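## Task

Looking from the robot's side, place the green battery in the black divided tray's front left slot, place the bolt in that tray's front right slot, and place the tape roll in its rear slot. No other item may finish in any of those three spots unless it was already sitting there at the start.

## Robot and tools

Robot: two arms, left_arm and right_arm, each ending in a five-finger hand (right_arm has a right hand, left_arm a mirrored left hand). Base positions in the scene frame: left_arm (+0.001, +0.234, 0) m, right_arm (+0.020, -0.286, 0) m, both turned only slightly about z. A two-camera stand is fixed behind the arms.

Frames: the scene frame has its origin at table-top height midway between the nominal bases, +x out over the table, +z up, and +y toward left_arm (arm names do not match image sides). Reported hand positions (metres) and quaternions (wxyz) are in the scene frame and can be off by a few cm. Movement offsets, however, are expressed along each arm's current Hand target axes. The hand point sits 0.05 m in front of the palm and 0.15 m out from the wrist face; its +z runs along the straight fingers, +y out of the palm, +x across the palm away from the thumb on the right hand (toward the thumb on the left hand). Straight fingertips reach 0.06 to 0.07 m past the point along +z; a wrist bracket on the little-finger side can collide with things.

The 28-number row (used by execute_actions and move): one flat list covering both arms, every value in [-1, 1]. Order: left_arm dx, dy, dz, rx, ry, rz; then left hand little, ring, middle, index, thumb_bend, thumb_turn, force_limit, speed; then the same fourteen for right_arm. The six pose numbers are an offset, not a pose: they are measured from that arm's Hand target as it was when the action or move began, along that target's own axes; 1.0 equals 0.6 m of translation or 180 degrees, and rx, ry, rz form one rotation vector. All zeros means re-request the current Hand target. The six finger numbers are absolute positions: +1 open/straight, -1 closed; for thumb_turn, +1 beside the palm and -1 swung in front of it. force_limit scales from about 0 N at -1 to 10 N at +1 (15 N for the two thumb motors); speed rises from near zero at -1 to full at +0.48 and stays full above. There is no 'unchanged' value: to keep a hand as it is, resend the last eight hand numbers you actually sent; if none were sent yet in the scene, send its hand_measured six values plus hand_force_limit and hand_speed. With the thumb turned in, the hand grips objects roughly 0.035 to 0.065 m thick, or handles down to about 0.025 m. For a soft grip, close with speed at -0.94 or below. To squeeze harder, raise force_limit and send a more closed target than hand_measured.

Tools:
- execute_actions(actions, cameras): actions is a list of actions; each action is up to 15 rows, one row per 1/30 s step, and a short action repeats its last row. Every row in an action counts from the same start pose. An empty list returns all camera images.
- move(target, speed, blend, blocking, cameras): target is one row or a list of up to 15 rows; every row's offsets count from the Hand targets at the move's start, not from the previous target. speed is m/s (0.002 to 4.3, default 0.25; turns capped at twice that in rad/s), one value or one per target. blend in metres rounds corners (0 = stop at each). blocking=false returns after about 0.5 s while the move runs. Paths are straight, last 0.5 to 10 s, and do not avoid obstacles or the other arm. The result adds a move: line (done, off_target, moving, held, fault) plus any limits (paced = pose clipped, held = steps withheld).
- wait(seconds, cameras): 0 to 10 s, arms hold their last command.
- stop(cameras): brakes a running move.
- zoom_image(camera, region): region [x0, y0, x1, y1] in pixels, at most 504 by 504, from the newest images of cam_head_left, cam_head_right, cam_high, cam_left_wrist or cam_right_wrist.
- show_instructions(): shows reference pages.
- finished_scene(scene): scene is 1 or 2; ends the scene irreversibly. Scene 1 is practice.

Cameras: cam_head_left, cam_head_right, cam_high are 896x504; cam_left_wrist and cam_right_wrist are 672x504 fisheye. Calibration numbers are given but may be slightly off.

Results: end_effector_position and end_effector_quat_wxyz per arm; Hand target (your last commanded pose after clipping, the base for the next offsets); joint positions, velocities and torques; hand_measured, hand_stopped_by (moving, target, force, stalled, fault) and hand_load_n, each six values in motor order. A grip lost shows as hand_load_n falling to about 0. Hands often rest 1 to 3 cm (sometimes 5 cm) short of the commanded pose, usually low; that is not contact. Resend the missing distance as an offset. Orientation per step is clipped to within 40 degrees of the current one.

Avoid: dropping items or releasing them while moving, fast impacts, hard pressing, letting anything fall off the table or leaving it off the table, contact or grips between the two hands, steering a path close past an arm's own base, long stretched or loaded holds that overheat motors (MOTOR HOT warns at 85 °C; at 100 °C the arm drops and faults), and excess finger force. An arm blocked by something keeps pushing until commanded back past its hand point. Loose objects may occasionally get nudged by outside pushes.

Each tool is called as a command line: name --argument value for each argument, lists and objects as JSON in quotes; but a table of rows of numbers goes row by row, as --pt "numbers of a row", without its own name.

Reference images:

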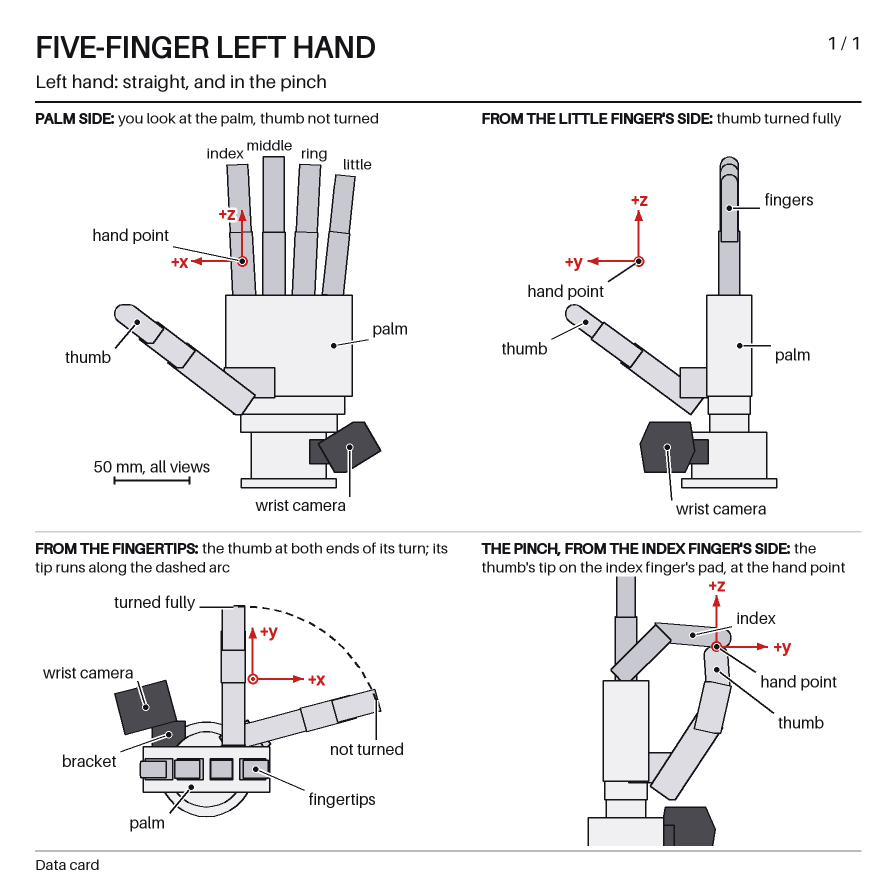

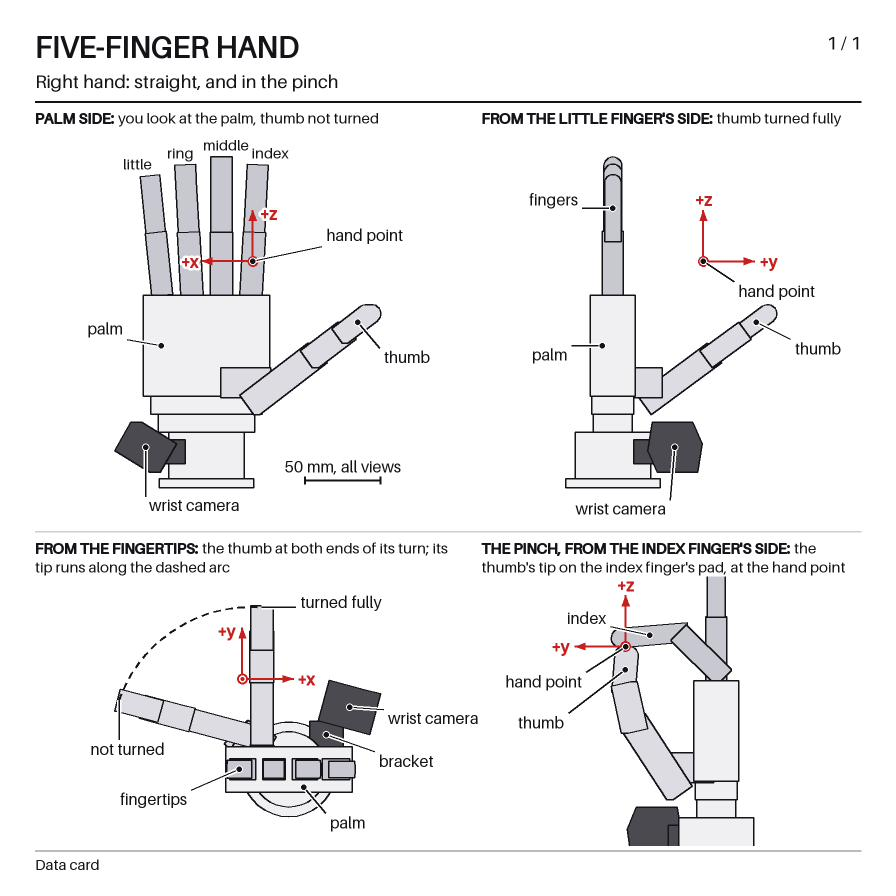

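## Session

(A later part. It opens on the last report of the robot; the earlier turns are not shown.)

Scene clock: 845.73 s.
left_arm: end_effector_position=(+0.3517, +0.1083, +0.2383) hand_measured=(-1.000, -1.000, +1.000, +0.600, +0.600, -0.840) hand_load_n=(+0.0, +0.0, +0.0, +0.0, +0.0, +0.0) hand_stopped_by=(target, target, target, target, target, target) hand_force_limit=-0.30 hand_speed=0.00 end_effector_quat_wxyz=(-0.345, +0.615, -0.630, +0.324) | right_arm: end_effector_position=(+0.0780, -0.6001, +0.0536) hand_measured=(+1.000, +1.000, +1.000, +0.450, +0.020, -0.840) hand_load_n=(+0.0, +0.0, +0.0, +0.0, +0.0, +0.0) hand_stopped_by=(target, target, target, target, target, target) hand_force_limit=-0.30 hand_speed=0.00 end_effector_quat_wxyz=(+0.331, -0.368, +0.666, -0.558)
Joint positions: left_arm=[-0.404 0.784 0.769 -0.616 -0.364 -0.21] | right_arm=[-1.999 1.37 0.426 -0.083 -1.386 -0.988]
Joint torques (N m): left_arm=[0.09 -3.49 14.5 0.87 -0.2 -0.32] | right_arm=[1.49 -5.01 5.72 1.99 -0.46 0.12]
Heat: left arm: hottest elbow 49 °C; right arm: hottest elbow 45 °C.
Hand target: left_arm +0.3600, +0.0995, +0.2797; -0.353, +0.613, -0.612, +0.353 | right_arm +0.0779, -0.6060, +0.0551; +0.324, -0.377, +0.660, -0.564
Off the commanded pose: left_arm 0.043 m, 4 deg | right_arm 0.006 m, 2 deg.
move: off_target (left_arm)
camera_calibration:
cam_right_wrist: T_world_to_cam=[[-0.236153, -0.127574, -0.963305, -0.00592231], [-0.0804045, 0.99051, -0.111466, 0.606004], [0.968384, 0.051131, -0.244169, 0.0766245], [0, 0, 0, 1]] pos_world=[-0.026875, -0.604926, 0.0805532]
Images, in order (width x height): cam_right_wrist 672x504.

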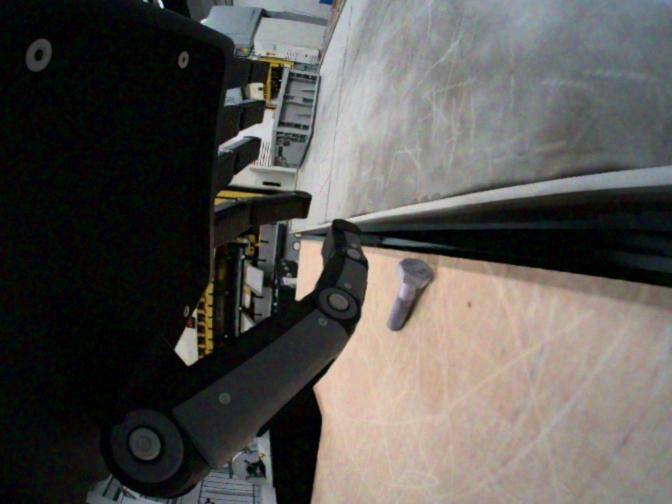

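move --target '[0,0,0,0,0,0,-1,-1,1,0.6,0.6,-0.84,-0.3,0,-0.0248,0.0385,0.009,0,0,0,1,1,1,0.45,0.02,-0.84,-0.3,0]' --cameras '["cam_right_wrist"]' --speed 0.1

zoom_image --camera "cam_right_wrist" --region '[280, 150, 480, 350]'

Scene clock: 857.70 s.
left_arm: end_effector_position=(+0.3517, +0.1083, +0.2383) hand_measured=(-1.000, -1.000, +1.000, +0.600, +0.600, -0.840) hand_load_n=(+0.0, +0.0, +0.0, +0.0, +0.0, +0.0) hand_stopped_by=(target, target, target, target, target, target) hand_force_limit=-0.30 hand_speed=0.00 end_effector_quat_wxyz=(-0.345, +0.615, -0.630, +0.324) | right_arm: end_effector_position=(+0.0842, -0.5889, +0.0305) hand_measured=(+1.000, +1.000, +1.000, +0.450, +0.020, -0.840) hand_load_n=(+0.0, +0.0, -0.5, +0.0, +0.0, +0.0) hand_stopped_by=(target, target, target, target, target, target) hand_force_limit=-0.30 hand_speed=0.00 end_effector_quat_wxyz=(+0.327, -0.366, +0.667, -0.560)
Joint positions: left_arm=[-0.404 0.784 0.769 -0.616 -0.364 -0.21] | right_arm=[-1.996 1.425 0.359 0.097 -1.378 -0.933]
Joint torques (N m): left_arm=[-0.15 -3.43 14.49 0.92 -0.19 -0.34] | right_arm=[1.67 -4.72 4.82 2.06 -0.43 0.12]
Heat: left arm: hottest elbow 49 °C; right arm: hottest elbow 43 °C.
Hand target: left_arm +0.3600, +0.0995, +0.2797; -0.353, +0.613, -0.612, +0.353 | right_arm +0.0870, -0.5940, +0.0315; +0.324, -0.377, +0.660, -0.564
Off the commanded pose: left_arm 0.043 m, 4 deg | right_arm 0.006 m, 2 deg.
move: off_target (left_arm)
camera_calibration:
cam_right_wrist: T_world_to_cam=[[-0.239094, -0.127127, -0.962638, -0.0247952], [-0.0709666, 0.991029, -0.11325, 0.59241], [0.9684, 0.0412377, -0.245971, 0.0586489], [0, 0, 0, 1]] pos_world=[-0.0206827, -0.592666, 0.0576475]
Images, in order (width x height): cam_right_wrist 672x504.

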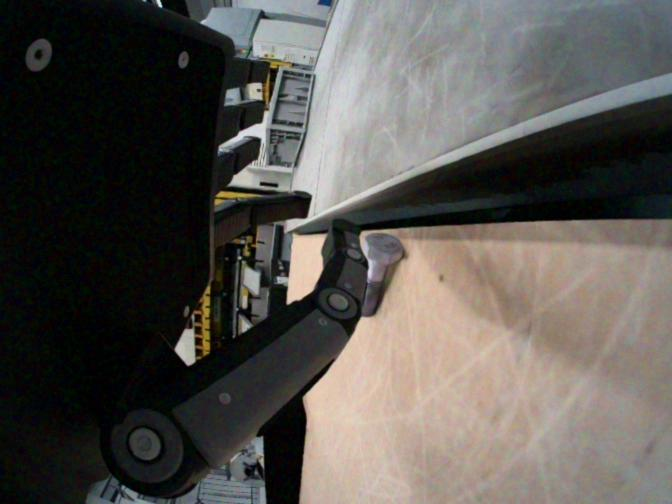

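Scaled by 2.520 from the camera's 672x504 image, which has a finer 960x720 frame.

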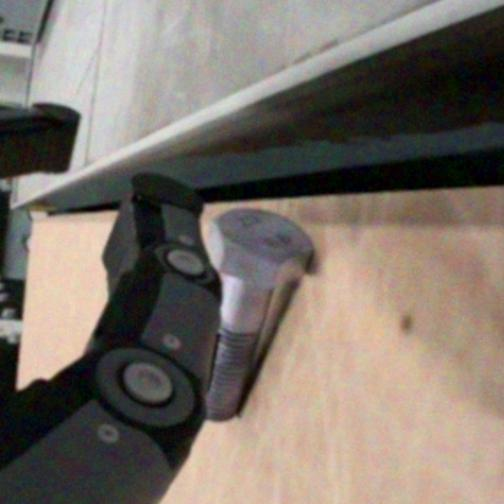

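move --target '[0,0,0,0,0,0,-1,-1,1,0.6,0.6,-0.84,-0.3,0,-0.005,0.0305,0.0038,0,0,0,1,1,1,0.45,0.02,-0.84,-0.3,0]' --cameras '["cam_right_wrist"]' --speed 0.06

zoom_image --camera "cam_right_wrist" --region '[280, 150, 480, 350]'

Scene clock: 867.43 s.
left_arm: end_effector_position=(+0.3517, +0.1083, +0.2383) hand_measured=(-1.000, -1.000, +1.000, +0.600, +0.600, -0.840) hand_load_n=(+0.0, +0.0, -0.5, +0.0, +0.0, +0.0) hand_stopped_by=(target, target, target, target, target, target) hand_force_limit=-0.30 hand_speed=0.00 end_effector_quat_wxyz=(-0.345, +0.615, -0.630, +0.324) | right_arm: end_effector_position=(+0.0852, -0.5866, +0.0127) hand_measured=(+1.000, +1.000, +1.000, +0.450, +0.020, -0.840) hand_load_n=(+0.0, +0.0, +0.0, +0.0, -0.5, +0.0) hand_stopped_by=(target, target, target, target, target, target) hand_force_limit=-0.30 hand_speed=0.00 end_effector_quat_wxyz=(+0.327, -0.366, +0.667, -0.561)
Joint positions: left_arm=[-0.404 0.784 0.769 -0.616 -0.364 -0.21] | right_arm=[-1.996 1.502 0.342 0.192 -1.378 -0.932]
Joint torques (N m): left_arm=[-0.15 -3.37 14.46 0.84 -0.19 -0.32] | right_arm=[1.55 -4.95 3.96 2.06 -0.45 0.11]
Heat: left arm: hottest elbow 49 °C; right arm: hottest elbow 42 °C.
Hand target: left_arm +0.3600, +0.0995, +0.2797; -0.353, +0.613, -0.612, +0.353 | right_arm +0.0880, -0.5911, +0.0130; +0.324, -0.377, +0.660, -0.564
Off the commanded pose: left_arm 0.043 m, 4 deg | right_arm 0.005 m, 2 deg.
move: off_target (left_arm)
camera_calibration:
cam_right_wrist: T_world_to_cam=[[-0.239014, -0.127148, -0.962656, -0.0414087], [-0.0706668, 0.991039, -0.113351, 0.588202], [0.968441, 0.0409352, -0.245857, 0.0530253], [0, 0, 0, 1]] pos_world=[-0.0196828, -0.590367, 0.039848]
Images, in order (width x height): cam_right_wrist 672x504.

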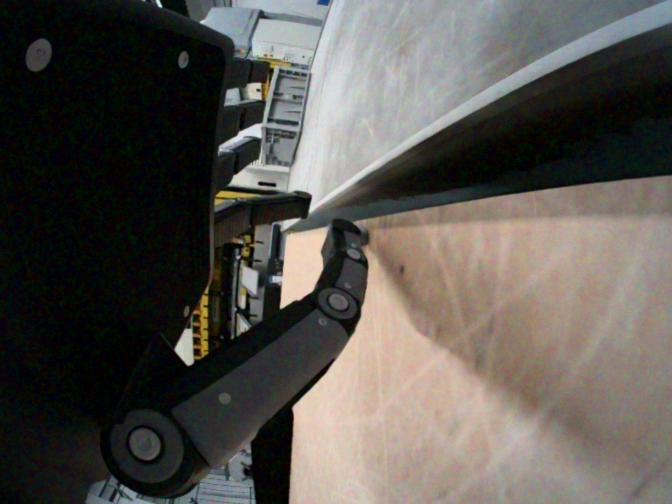

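Scaled by 2.520 from the camera's 672x504 image, which has a finer 960x720 frame.

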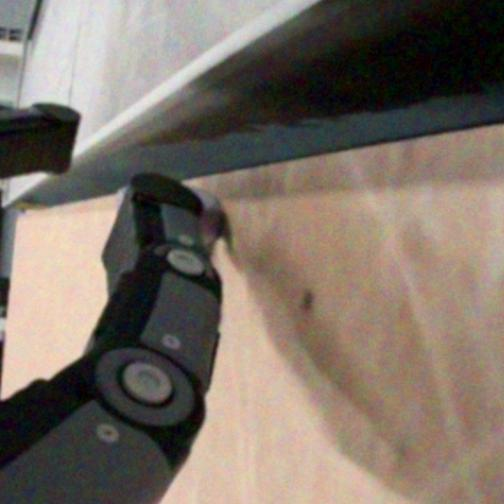

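move --pt "0 0 0 0 0 0 -1 -1 1 0.6 0.6 -0.84 -0.3 0 0 0.0099 0.0015 0 0 0 1 1 1 0.45 0.02 -0.84 -0.5 0" --pt "0 0 0 0 0 0 -1 -1 1 0.6 0.6 -0.84 -0.3 0 0 0.0099 0.0015 0 0 0 1 1 1 -0.5 0.02 -0.84 -0.4 -0.85" --cameras '["cam_right_wrist"]' --speed 0.06

zoom_image --camera "cam_right_wrist" --region '[280, 150, 480, 350]'

Scene clock: 879.50 s.
left_arm: end_effector_position=(+0.3517, +0.1083, +0.2383) hand_measured=(-1.000, -1.000, +1.000, +0.600, +0.600, -0.840) hand_load_n=(+0.0, +0.0, +0.0, -0.5, +0.0, +0.0) hand_stopped_by=(target, target, target, target, target, target) hand_force_limit=-0.30 hand_speed=0.00 end_effector_quat_wxyz=(-0.345, +0.615, -0.630, +0.324) | right_arm: end_effector_position=(+0.0856, -0.5865, +0.0062) hand_measured=(+1.000, +1.000, +1.000, +0.062, +0.020, -0.840) hand_load_n=(+0.0, +0.0, +0.0, +4.5, +1.5, +0.0) hand_stopped_by=(target, target, target, force, target, target) hand_force_limit=-0.40 hand_speed=-0.85 end_effector_quat_wxyz=(+0.328, -0.366, +0.668, -0.560)
Joint positions: left_arm=[-0.404 0.784 0.769 -0.616 -0.364 -0.21] | right_arm=[-1.995 1.532 0.339 0.227 -1.377 -0.929]
Joint torques (N m): left_arm=[-0.21 -3.49 14.52 0.92 -0.2 -0.32] | right_arm=[1.55 -5.19 3.71 2.09 -0.48 0.11]
Heat: left arm: hottest elbow 49 °C; right arm: hottest elbow 41 °C.
Hand target: left_arm +0.3600, +0.0995, +0.2797; -0.353, +0.613, -0.612, +0.353 | right_arm +0.0880, -0.5910, +0.0070; +0.324, -0.377, +0.660, -0.564
Off the commanded pose: left_arm 0.043 m, 4 deg | right_arm 0.005 m, 2 deg.
move: off_target (left_arm)
camera_calibration:
cam_right_wrist: T_world_to_cam=[[-0.239162, -0.12555, -0.962828, -0.0466255], [-0.0708923, 0.991217, -0.111643, 0.587535], [0.968388, 0.0415564, -0.245962, 0.0514085], [0, 0, 0, 1]] pos_world=[-0.0192828, -0.590365, 0.0333462]
Images, in order (width x height): cam_right_wrist 672x504.

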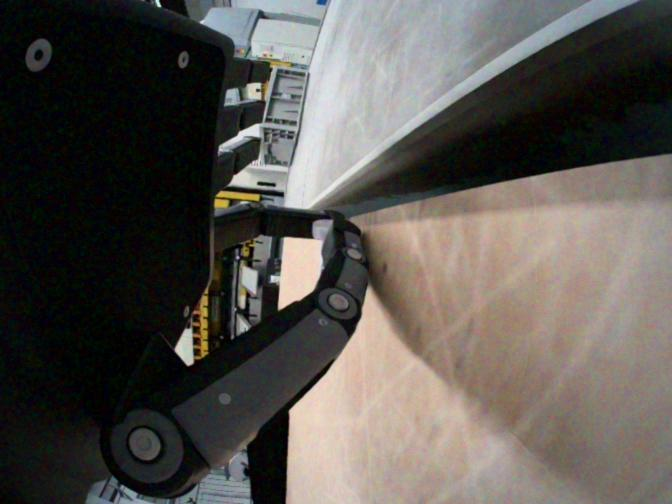

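Scaled by 2.520 from the camera's 672x504 image, which has a finer 960x720 frame.

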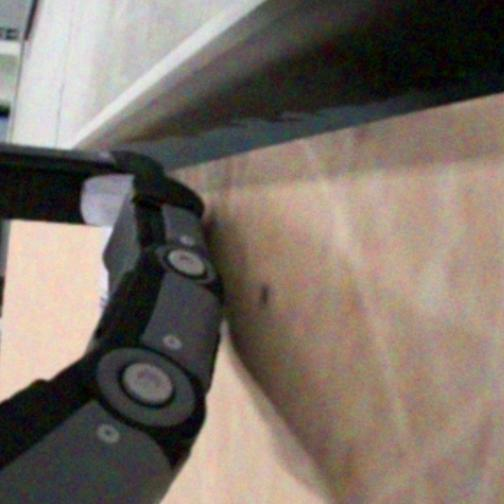

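move --pt "0 0 0 0 0 0 -1 -1 1 0.6 0.6 -0.84 -0.3 0 0 -0.066 -0.0104 0 0 0 1 1 1 -0.5 0.02 -0.84 -0.4 -0.85" --pt "0 0 0 0 0 0 -1 -1 1 0.6 0.6 -0.84 -0.3 0 0 -0.23 -0.0363 0 0 0 1 1 1 -0.55 0.02 -0.84 -0.1 -0.94" --cameras '["cam_right_wrist"]' --speed 0.1

zoom_image --camera "cam_right_wrist" --region '[280, 150, 480, 350]'

Scene clock: 890.67 s.
left_arm: end_effector_position=(+0.3517, +0.1083, +0.2383) hand_measured=(-1.000, -1.000, +1.000, +0.600, +0.600, -0.840) hand_load_n=(+0.0, +0.0, +0.0, +0.0, +0.0, +0.0) hand_stopped_by=(target, target, target, target, target, target) hand_force_limit=-0.30 hand_speed=0.00 end_effector_quat_wxyz=(-0.345, +0.615, -0.630, +0.324) | right_arm: end_effector_position=(+0.0908, -0.5757, +0.1273) hand_measured=(+1.000, +1.000, +1.000, +0.054, +0.020, -0.840) hand_load_n=(+0.0, +0.0, +0.0, +6.0, +2.5, -0.5) hand_stopped_by=(target, target, target, force, target, target) hand_force_limit=-0.10 hand_speed=-0.94 end_effector_quat_wxyz=(+0.335, -0.357, +0.672, -0.555)
Joint positions: left_arm=[-0.404 0.784 0.769 -0.616 -0.364 -0.21] | right_arm=[-1.995 1.044 0.446 -0.374 -1.377 -0.909]
Joint torques (N m): left_arm=[-0.09 -3.37 14.52 0.9 -0.21 -0.32] | right_arm=[1.32 -3.25 12.21 0.13 -0.51 -0.12]
Heat: left arm: hottest elbow 49 °C; right arm: hottest elbow 41 °C.
Hand target: left_arm +0.3600, +0.0995, +0.2797; -0.353, +0.613, -0.612, +0.353 | right_arm +0.0876, -0.5913, +0.1467; +0.324, -0.377, +0.660, -0.564
Off the commanded pose: left_arm 0.043 m, 4 deg | right_arm 0.025 m, 3 deg.
move: off_target (left_arm, right_arm); target 2's new numbers were sent with right_arm's hand 0.024 m and 3 deg from that target
camera_calibration:
cam_right_wrist: T_world_to_cam=[[-0.227297, -0.10308, -0.968355, 0.0851104], [-0.0664292, 0.993707, -0.0901863, 0.588954], [0.971557, 0.043828, -0.232714, 0.0749772], [0, 0, 0, 1]] pos_world=[-0.0143756, -0.579761, 0.152981]
Images, in order (width x height): cam_right_wrist 672x504.

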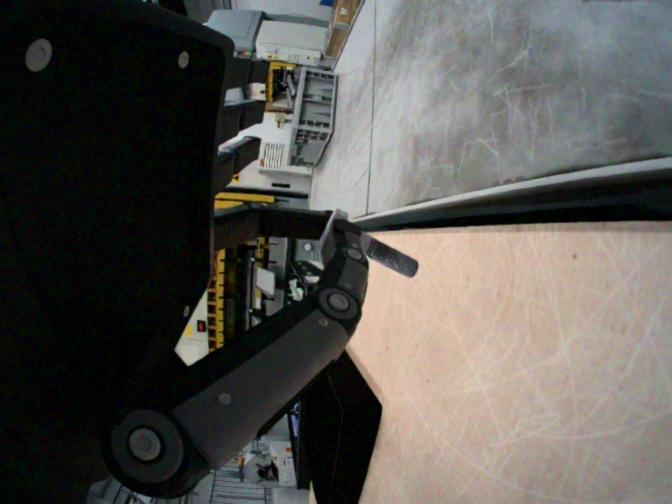

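Scaled by 2.520 from the camera's 672x504 image, which has a finer 960x720 frame.

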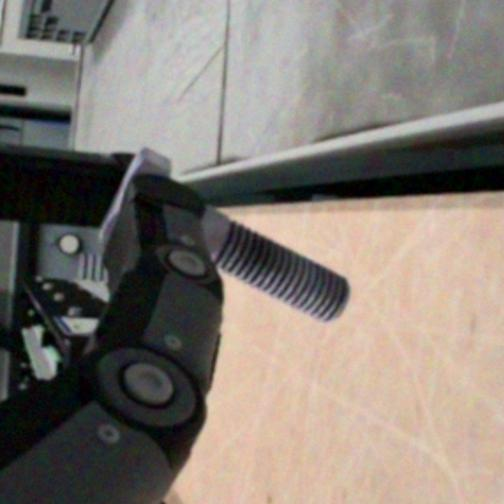

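move --pt "0 0 0 0 0 0 -1 -1 1 0.6 0.6 -0.84 -0.3 0 -0.351 -0.1443 0.2437 -0.071 -0.0789 -0.0322 1 1 1 -0.55 0.02 -0.84 -0.1 -0.94" --pt "0 0 0 0 0 0 -1 -1 1 0.6 0.6 -0.84 -0.3 0 -0.7304 -0.0808 0.0577 -0.142 -0.1578 -0.0644 1 1 1 -0.55 0.02 -0.84 -0.1 -0.94" --cameras '["cam_right_wrist","cam_head_right"]' --speed 0.2 --blend '[0.05,0]'

zoom_image --camera "cam_right_wrist" --region '[280, 100, 580, 400]'

Scene clock: 932.10 s.
left_arm: end_effector_position=(+0.3517, +0.1083, +0.2383) hand_measured=(-1.000, -1.000, +1.000, +0.600, +0.600, -0.840) hand_load_n=(+0.0, +0.0, +0.0, +0.0, +0.0, +0.0) hand_stopped_by=(target, target, target, target, target, target) hand_force_limit=-0.30 hand_speed=0.00 end_effector_quat_wxyz=(-0.345, +0.615, -0.630, +0.324) | right_arm: end_effector_position=(+0.3320, -0.2370, +0.1564) hand_measured=(+1.000, +1.000, +1.000, +0.054, +0.020, -0.840) hand_load_n=(-0.5, +0.0, -0.5, +6.0, +2.5, -0.5) hand_stopped_by=(target, target, target, force, target, target) hand_force_limit=-0.10 hand_speed=-0.94 end_effector_quat_wxyz=(-0.309, +0.642, -0.628, +0.313)
Joint positions: left_arm=[-0.404 0.784 0.769 -0.616 -0.364 -0.21] | right_arm=[0.104 0.639 0.529 -0.552 0.074 0.041]
Joint torques (N m): left_arm=[-0.03 -3.55 14.46 0.9 -0.2 -0.32] | right_arm=[1.55 -0.38 15.27 0.95 0.2 0.13]
Heat: left arm: hottest elbow 50 °C; right arm: hottest elbow 46 °C.
Hand target: left_arm +0.3600, +0.0995, +0.2797; -0.353, +0.613, -0.612, +0.353 | right_arm +0.3454, -0.2346, +0.1906; -0.327, +0.627, -0.627, +0.326
Off the commanded pose: left_arm 0.043 m, 4 deg | right_arm 0.037 m, 3 deg.
move: off_target (left_arm, right_arm)
camera_calibration:
cam_right_wrist: T_world_to_cam=[[-0.577397, -0.277102, -0.768002, 0.246685], [-0.580262, 0.80101, 0.147239, 0.358781], [0.574377, 0.530657, -0.623292, 0.140995], [0, 0, 0, 1]] pos_world=[0.269638, -0.293851, 0.22451]
Images, in order (width x height): cam_head_right 896x504, cam_right_wrist 672x504.

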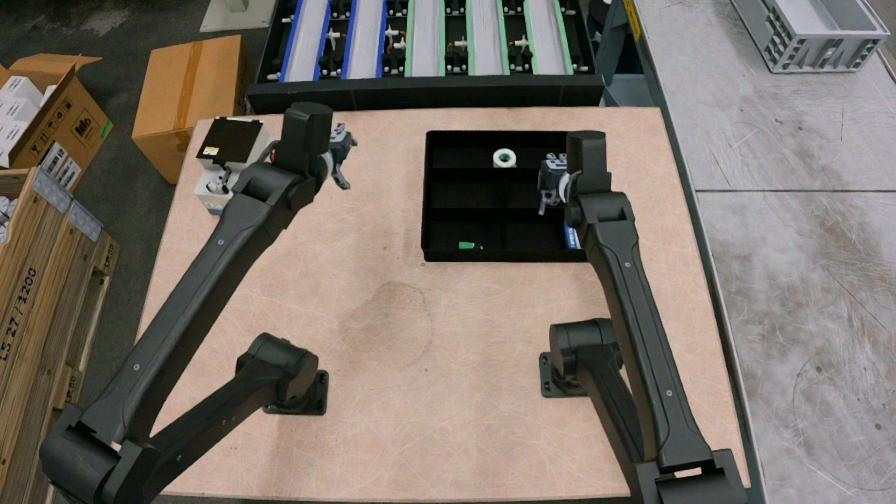

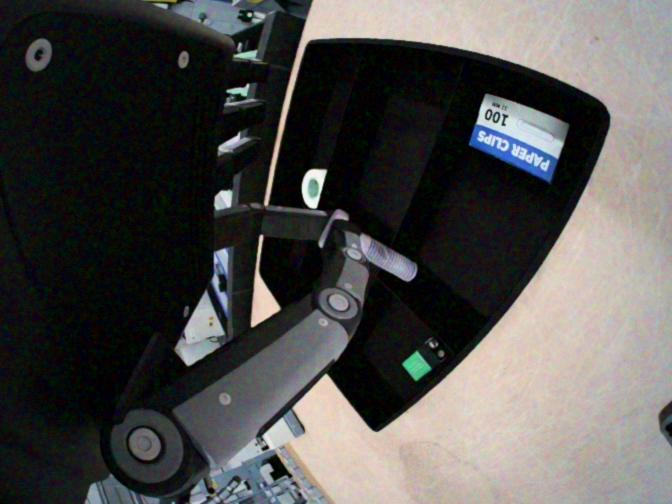

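Scaled by 1.680 from the camera's 672x504 image, which has a finer 960x720 frame.

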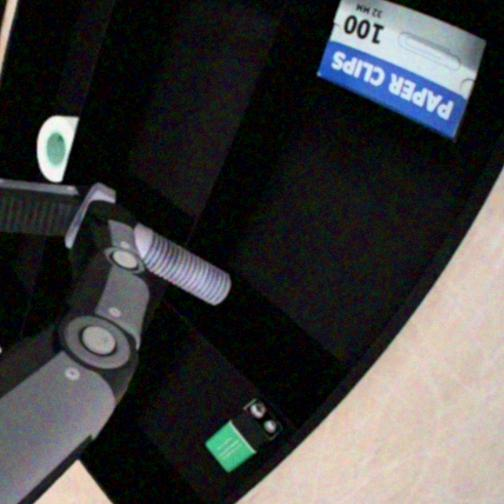

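move --pt "0 0 0 0 0 0 -1 -1 1 0.6 0.6 -0.84 -0.3 0 0 0.1783 0.1249 0 0 0 1 1 1 -0.55 0.02 -0.84 -0.1 -0.94" --cameras '["cam_right_wrist"]' --speed 0.15

Scene clock: 956.33 s.
left_arm: end_effector_position=(+0.3517, +0.1083, +0.2383) hand_measured=(-1.000, -1.000, +1.000, +0.600, +0.600, -0.840) hand_load_n=(+0.0, +0.0, +0.0, +0.0, +0.0, +0.0) hand_stopped_by=(target, target, target, target, target, target) hand_force_limit=-0.30 hand_speed=0.00 end_effector_quat_wxyz=(-0.345, +0.615, -0.630, +0.324) | right_arm: end_effector_position=(+0.3297, -0.2375, +0.0455) hand_measured=(+1.000, +1.000, +1.000, +0.054, +0.020, -0.840) hand_load_n=(+0.0, +0.0, +0.0, +5.0, +2.5, -0.5) hand_stopped_by=(target, target, target, force, target, target) hand_force_limit=-0.10 hand_speed=-0.94 end_effector_quat_wxyz=(-0.305, +0.643, -0.630, +0.311)
Joint positions: left_arm=[-0.404 0.784 0.769 -0.616 -0.364 -0.21] | right_arm=[0.104 0.797 0.279 -0.153 0.076 0.041]
Joint torques (N m): left_arm=[-0.09 -3.37 14.5 0.88 -0.19 -0.32] | right_arm=[1.55 -0.79 9.58 3.51 0.21 0.13]
Heat: left arm: hottest elbow 50 °C; right arm: hottest elbow 49 °C.
Hand target: left_arm +0.3600, +0.0995, +0.2797; -0.353, +0.613, -0.612, +0.353 | right_arm +0.3454, -0.2345, +0.0599; -0.327, +0.627, -0.627, +0.326
Off the commanded pose: left_arm 0.043 m, 4 deg | right_arm 0.022 m, 4 deg.
move: off_target (left_arm, right_arm)
camera_calibration:
cam_right_wrist: T_world_to_cam=[[-0.584583, -0.277816, -0.762287, 0.162013], [-0.57798, 0.801966, 0.150964, 0.373504], [0.569388, 0.528837, -0.629388, 0.0749408], [0, 0, 0, 1]] pos_world=[0.267917, -0.294159, 0.114282]
Images, in order (width x height): cam_right_wrist 672x504.

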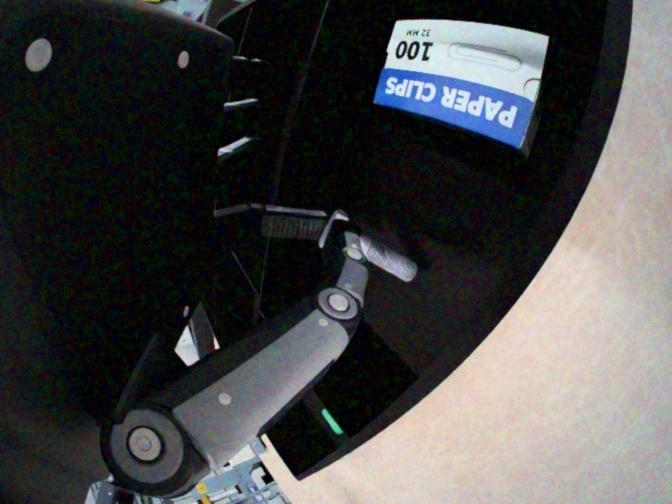

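move --pt "0 0 0 0 0 0 -1 -1 1 0.6 0.6 -0.84 -0.3 0 0 0.0082 0.0057 0 0 0 1 1 1 0.25 0.15 -0.84 -0.1 -0.4" --pt "0 0 0 0 0 0 -1 -1 1 0.6 0.6 -0.84 -0.3 0 0 -0.1638 -0.1148 0 0 0 1 1 1 0.25 0.15 -0.84 -0.1 -0.4" --cameras '["cam_right_wrist"]' --speed '[0.1,0.2]'

Scene clock: 963.37 s.
left_arm: end_effector_position=(+0.3517, +0.1083, +0.2383) hand_measured=(-1.000, -1.000, +1.000, +0.600, +0.600, -0.840) hand_load_n=(+0.0, +0.0, +0.0, +0.0, +0.0, +0.0) hand_stopped_by=(target, target, target, target, target, target) hand_force_limit=-0.30 hand_speed=0.00 end_effector_quat_wxyz=(-0.345, +0.615, -0.630, +0.324) | right_arm: end_effector_position=(+0.3335, -0.2364, +0.1452) hand_measured=(+1.000, +1.000, +1.000, +0.250, +0.150, -0.840) hand_load_n=(+0.0, +0.0, +0.0, +0.0, +0.0, +0.0) hand_stopped_by=(target, target, target, target, target, target) hand_force_limit=-0.10 hand_speed=-0.40 end_effector_quat_wxyz=(-0.308, +0.639, -0.633, +0.309)
Joint positions: left_arm=[-0.404 0.784 0.769 -0.616 -0.364 -0.21] | right_arm=[0.104 0.656 0.508 -0.521 0.076 0.053]
Joint torques (N m): left_arm=[-0.21 -3.55 14.48 0.92 -0.2 -0.33] | right_arm=[1.49 -1.49 14.71 0.88 0.19 0.12]
Heat: left arm: hottest elbow 50 °C; right arm: hottest elbow 49 °C.
Hand target: left_arm +0.3600, +0.0995, +0.2797; -0.353, +0.613, -0.612, +0.353 | right_arm +0.3454, -0.2346, +0.1799; -0.327, +0.627, -0.627, +0.326
Off the commanded pose: left_arm 0.043 m, 4 deg | right_arm 0.037 m, 3 deg.
move: off_target (left_arm, right_arm)
camera_calibration:
cam_right_wrist: T_world_to_cam=[[-0.585563, -0.265901, -0.765776, 0.244186], [-0.572081, 0.804837, 0.157986, 0.357491], [0.574317, 0.530597, -0.6234, 0.132799], [0, 0, 0, 1]] pos_world=[0.271232, -0.293256, 0.2133]
Images, in order (width x height): cam_right_wrist 672x504.

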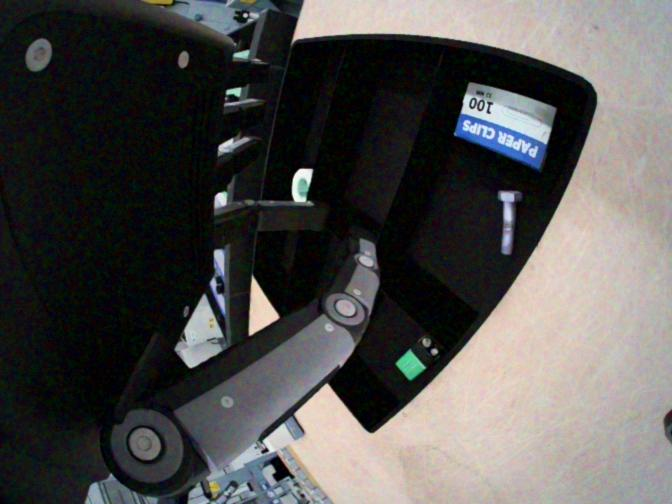

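finished_scene --scene 2

The scene is finished: the task was done.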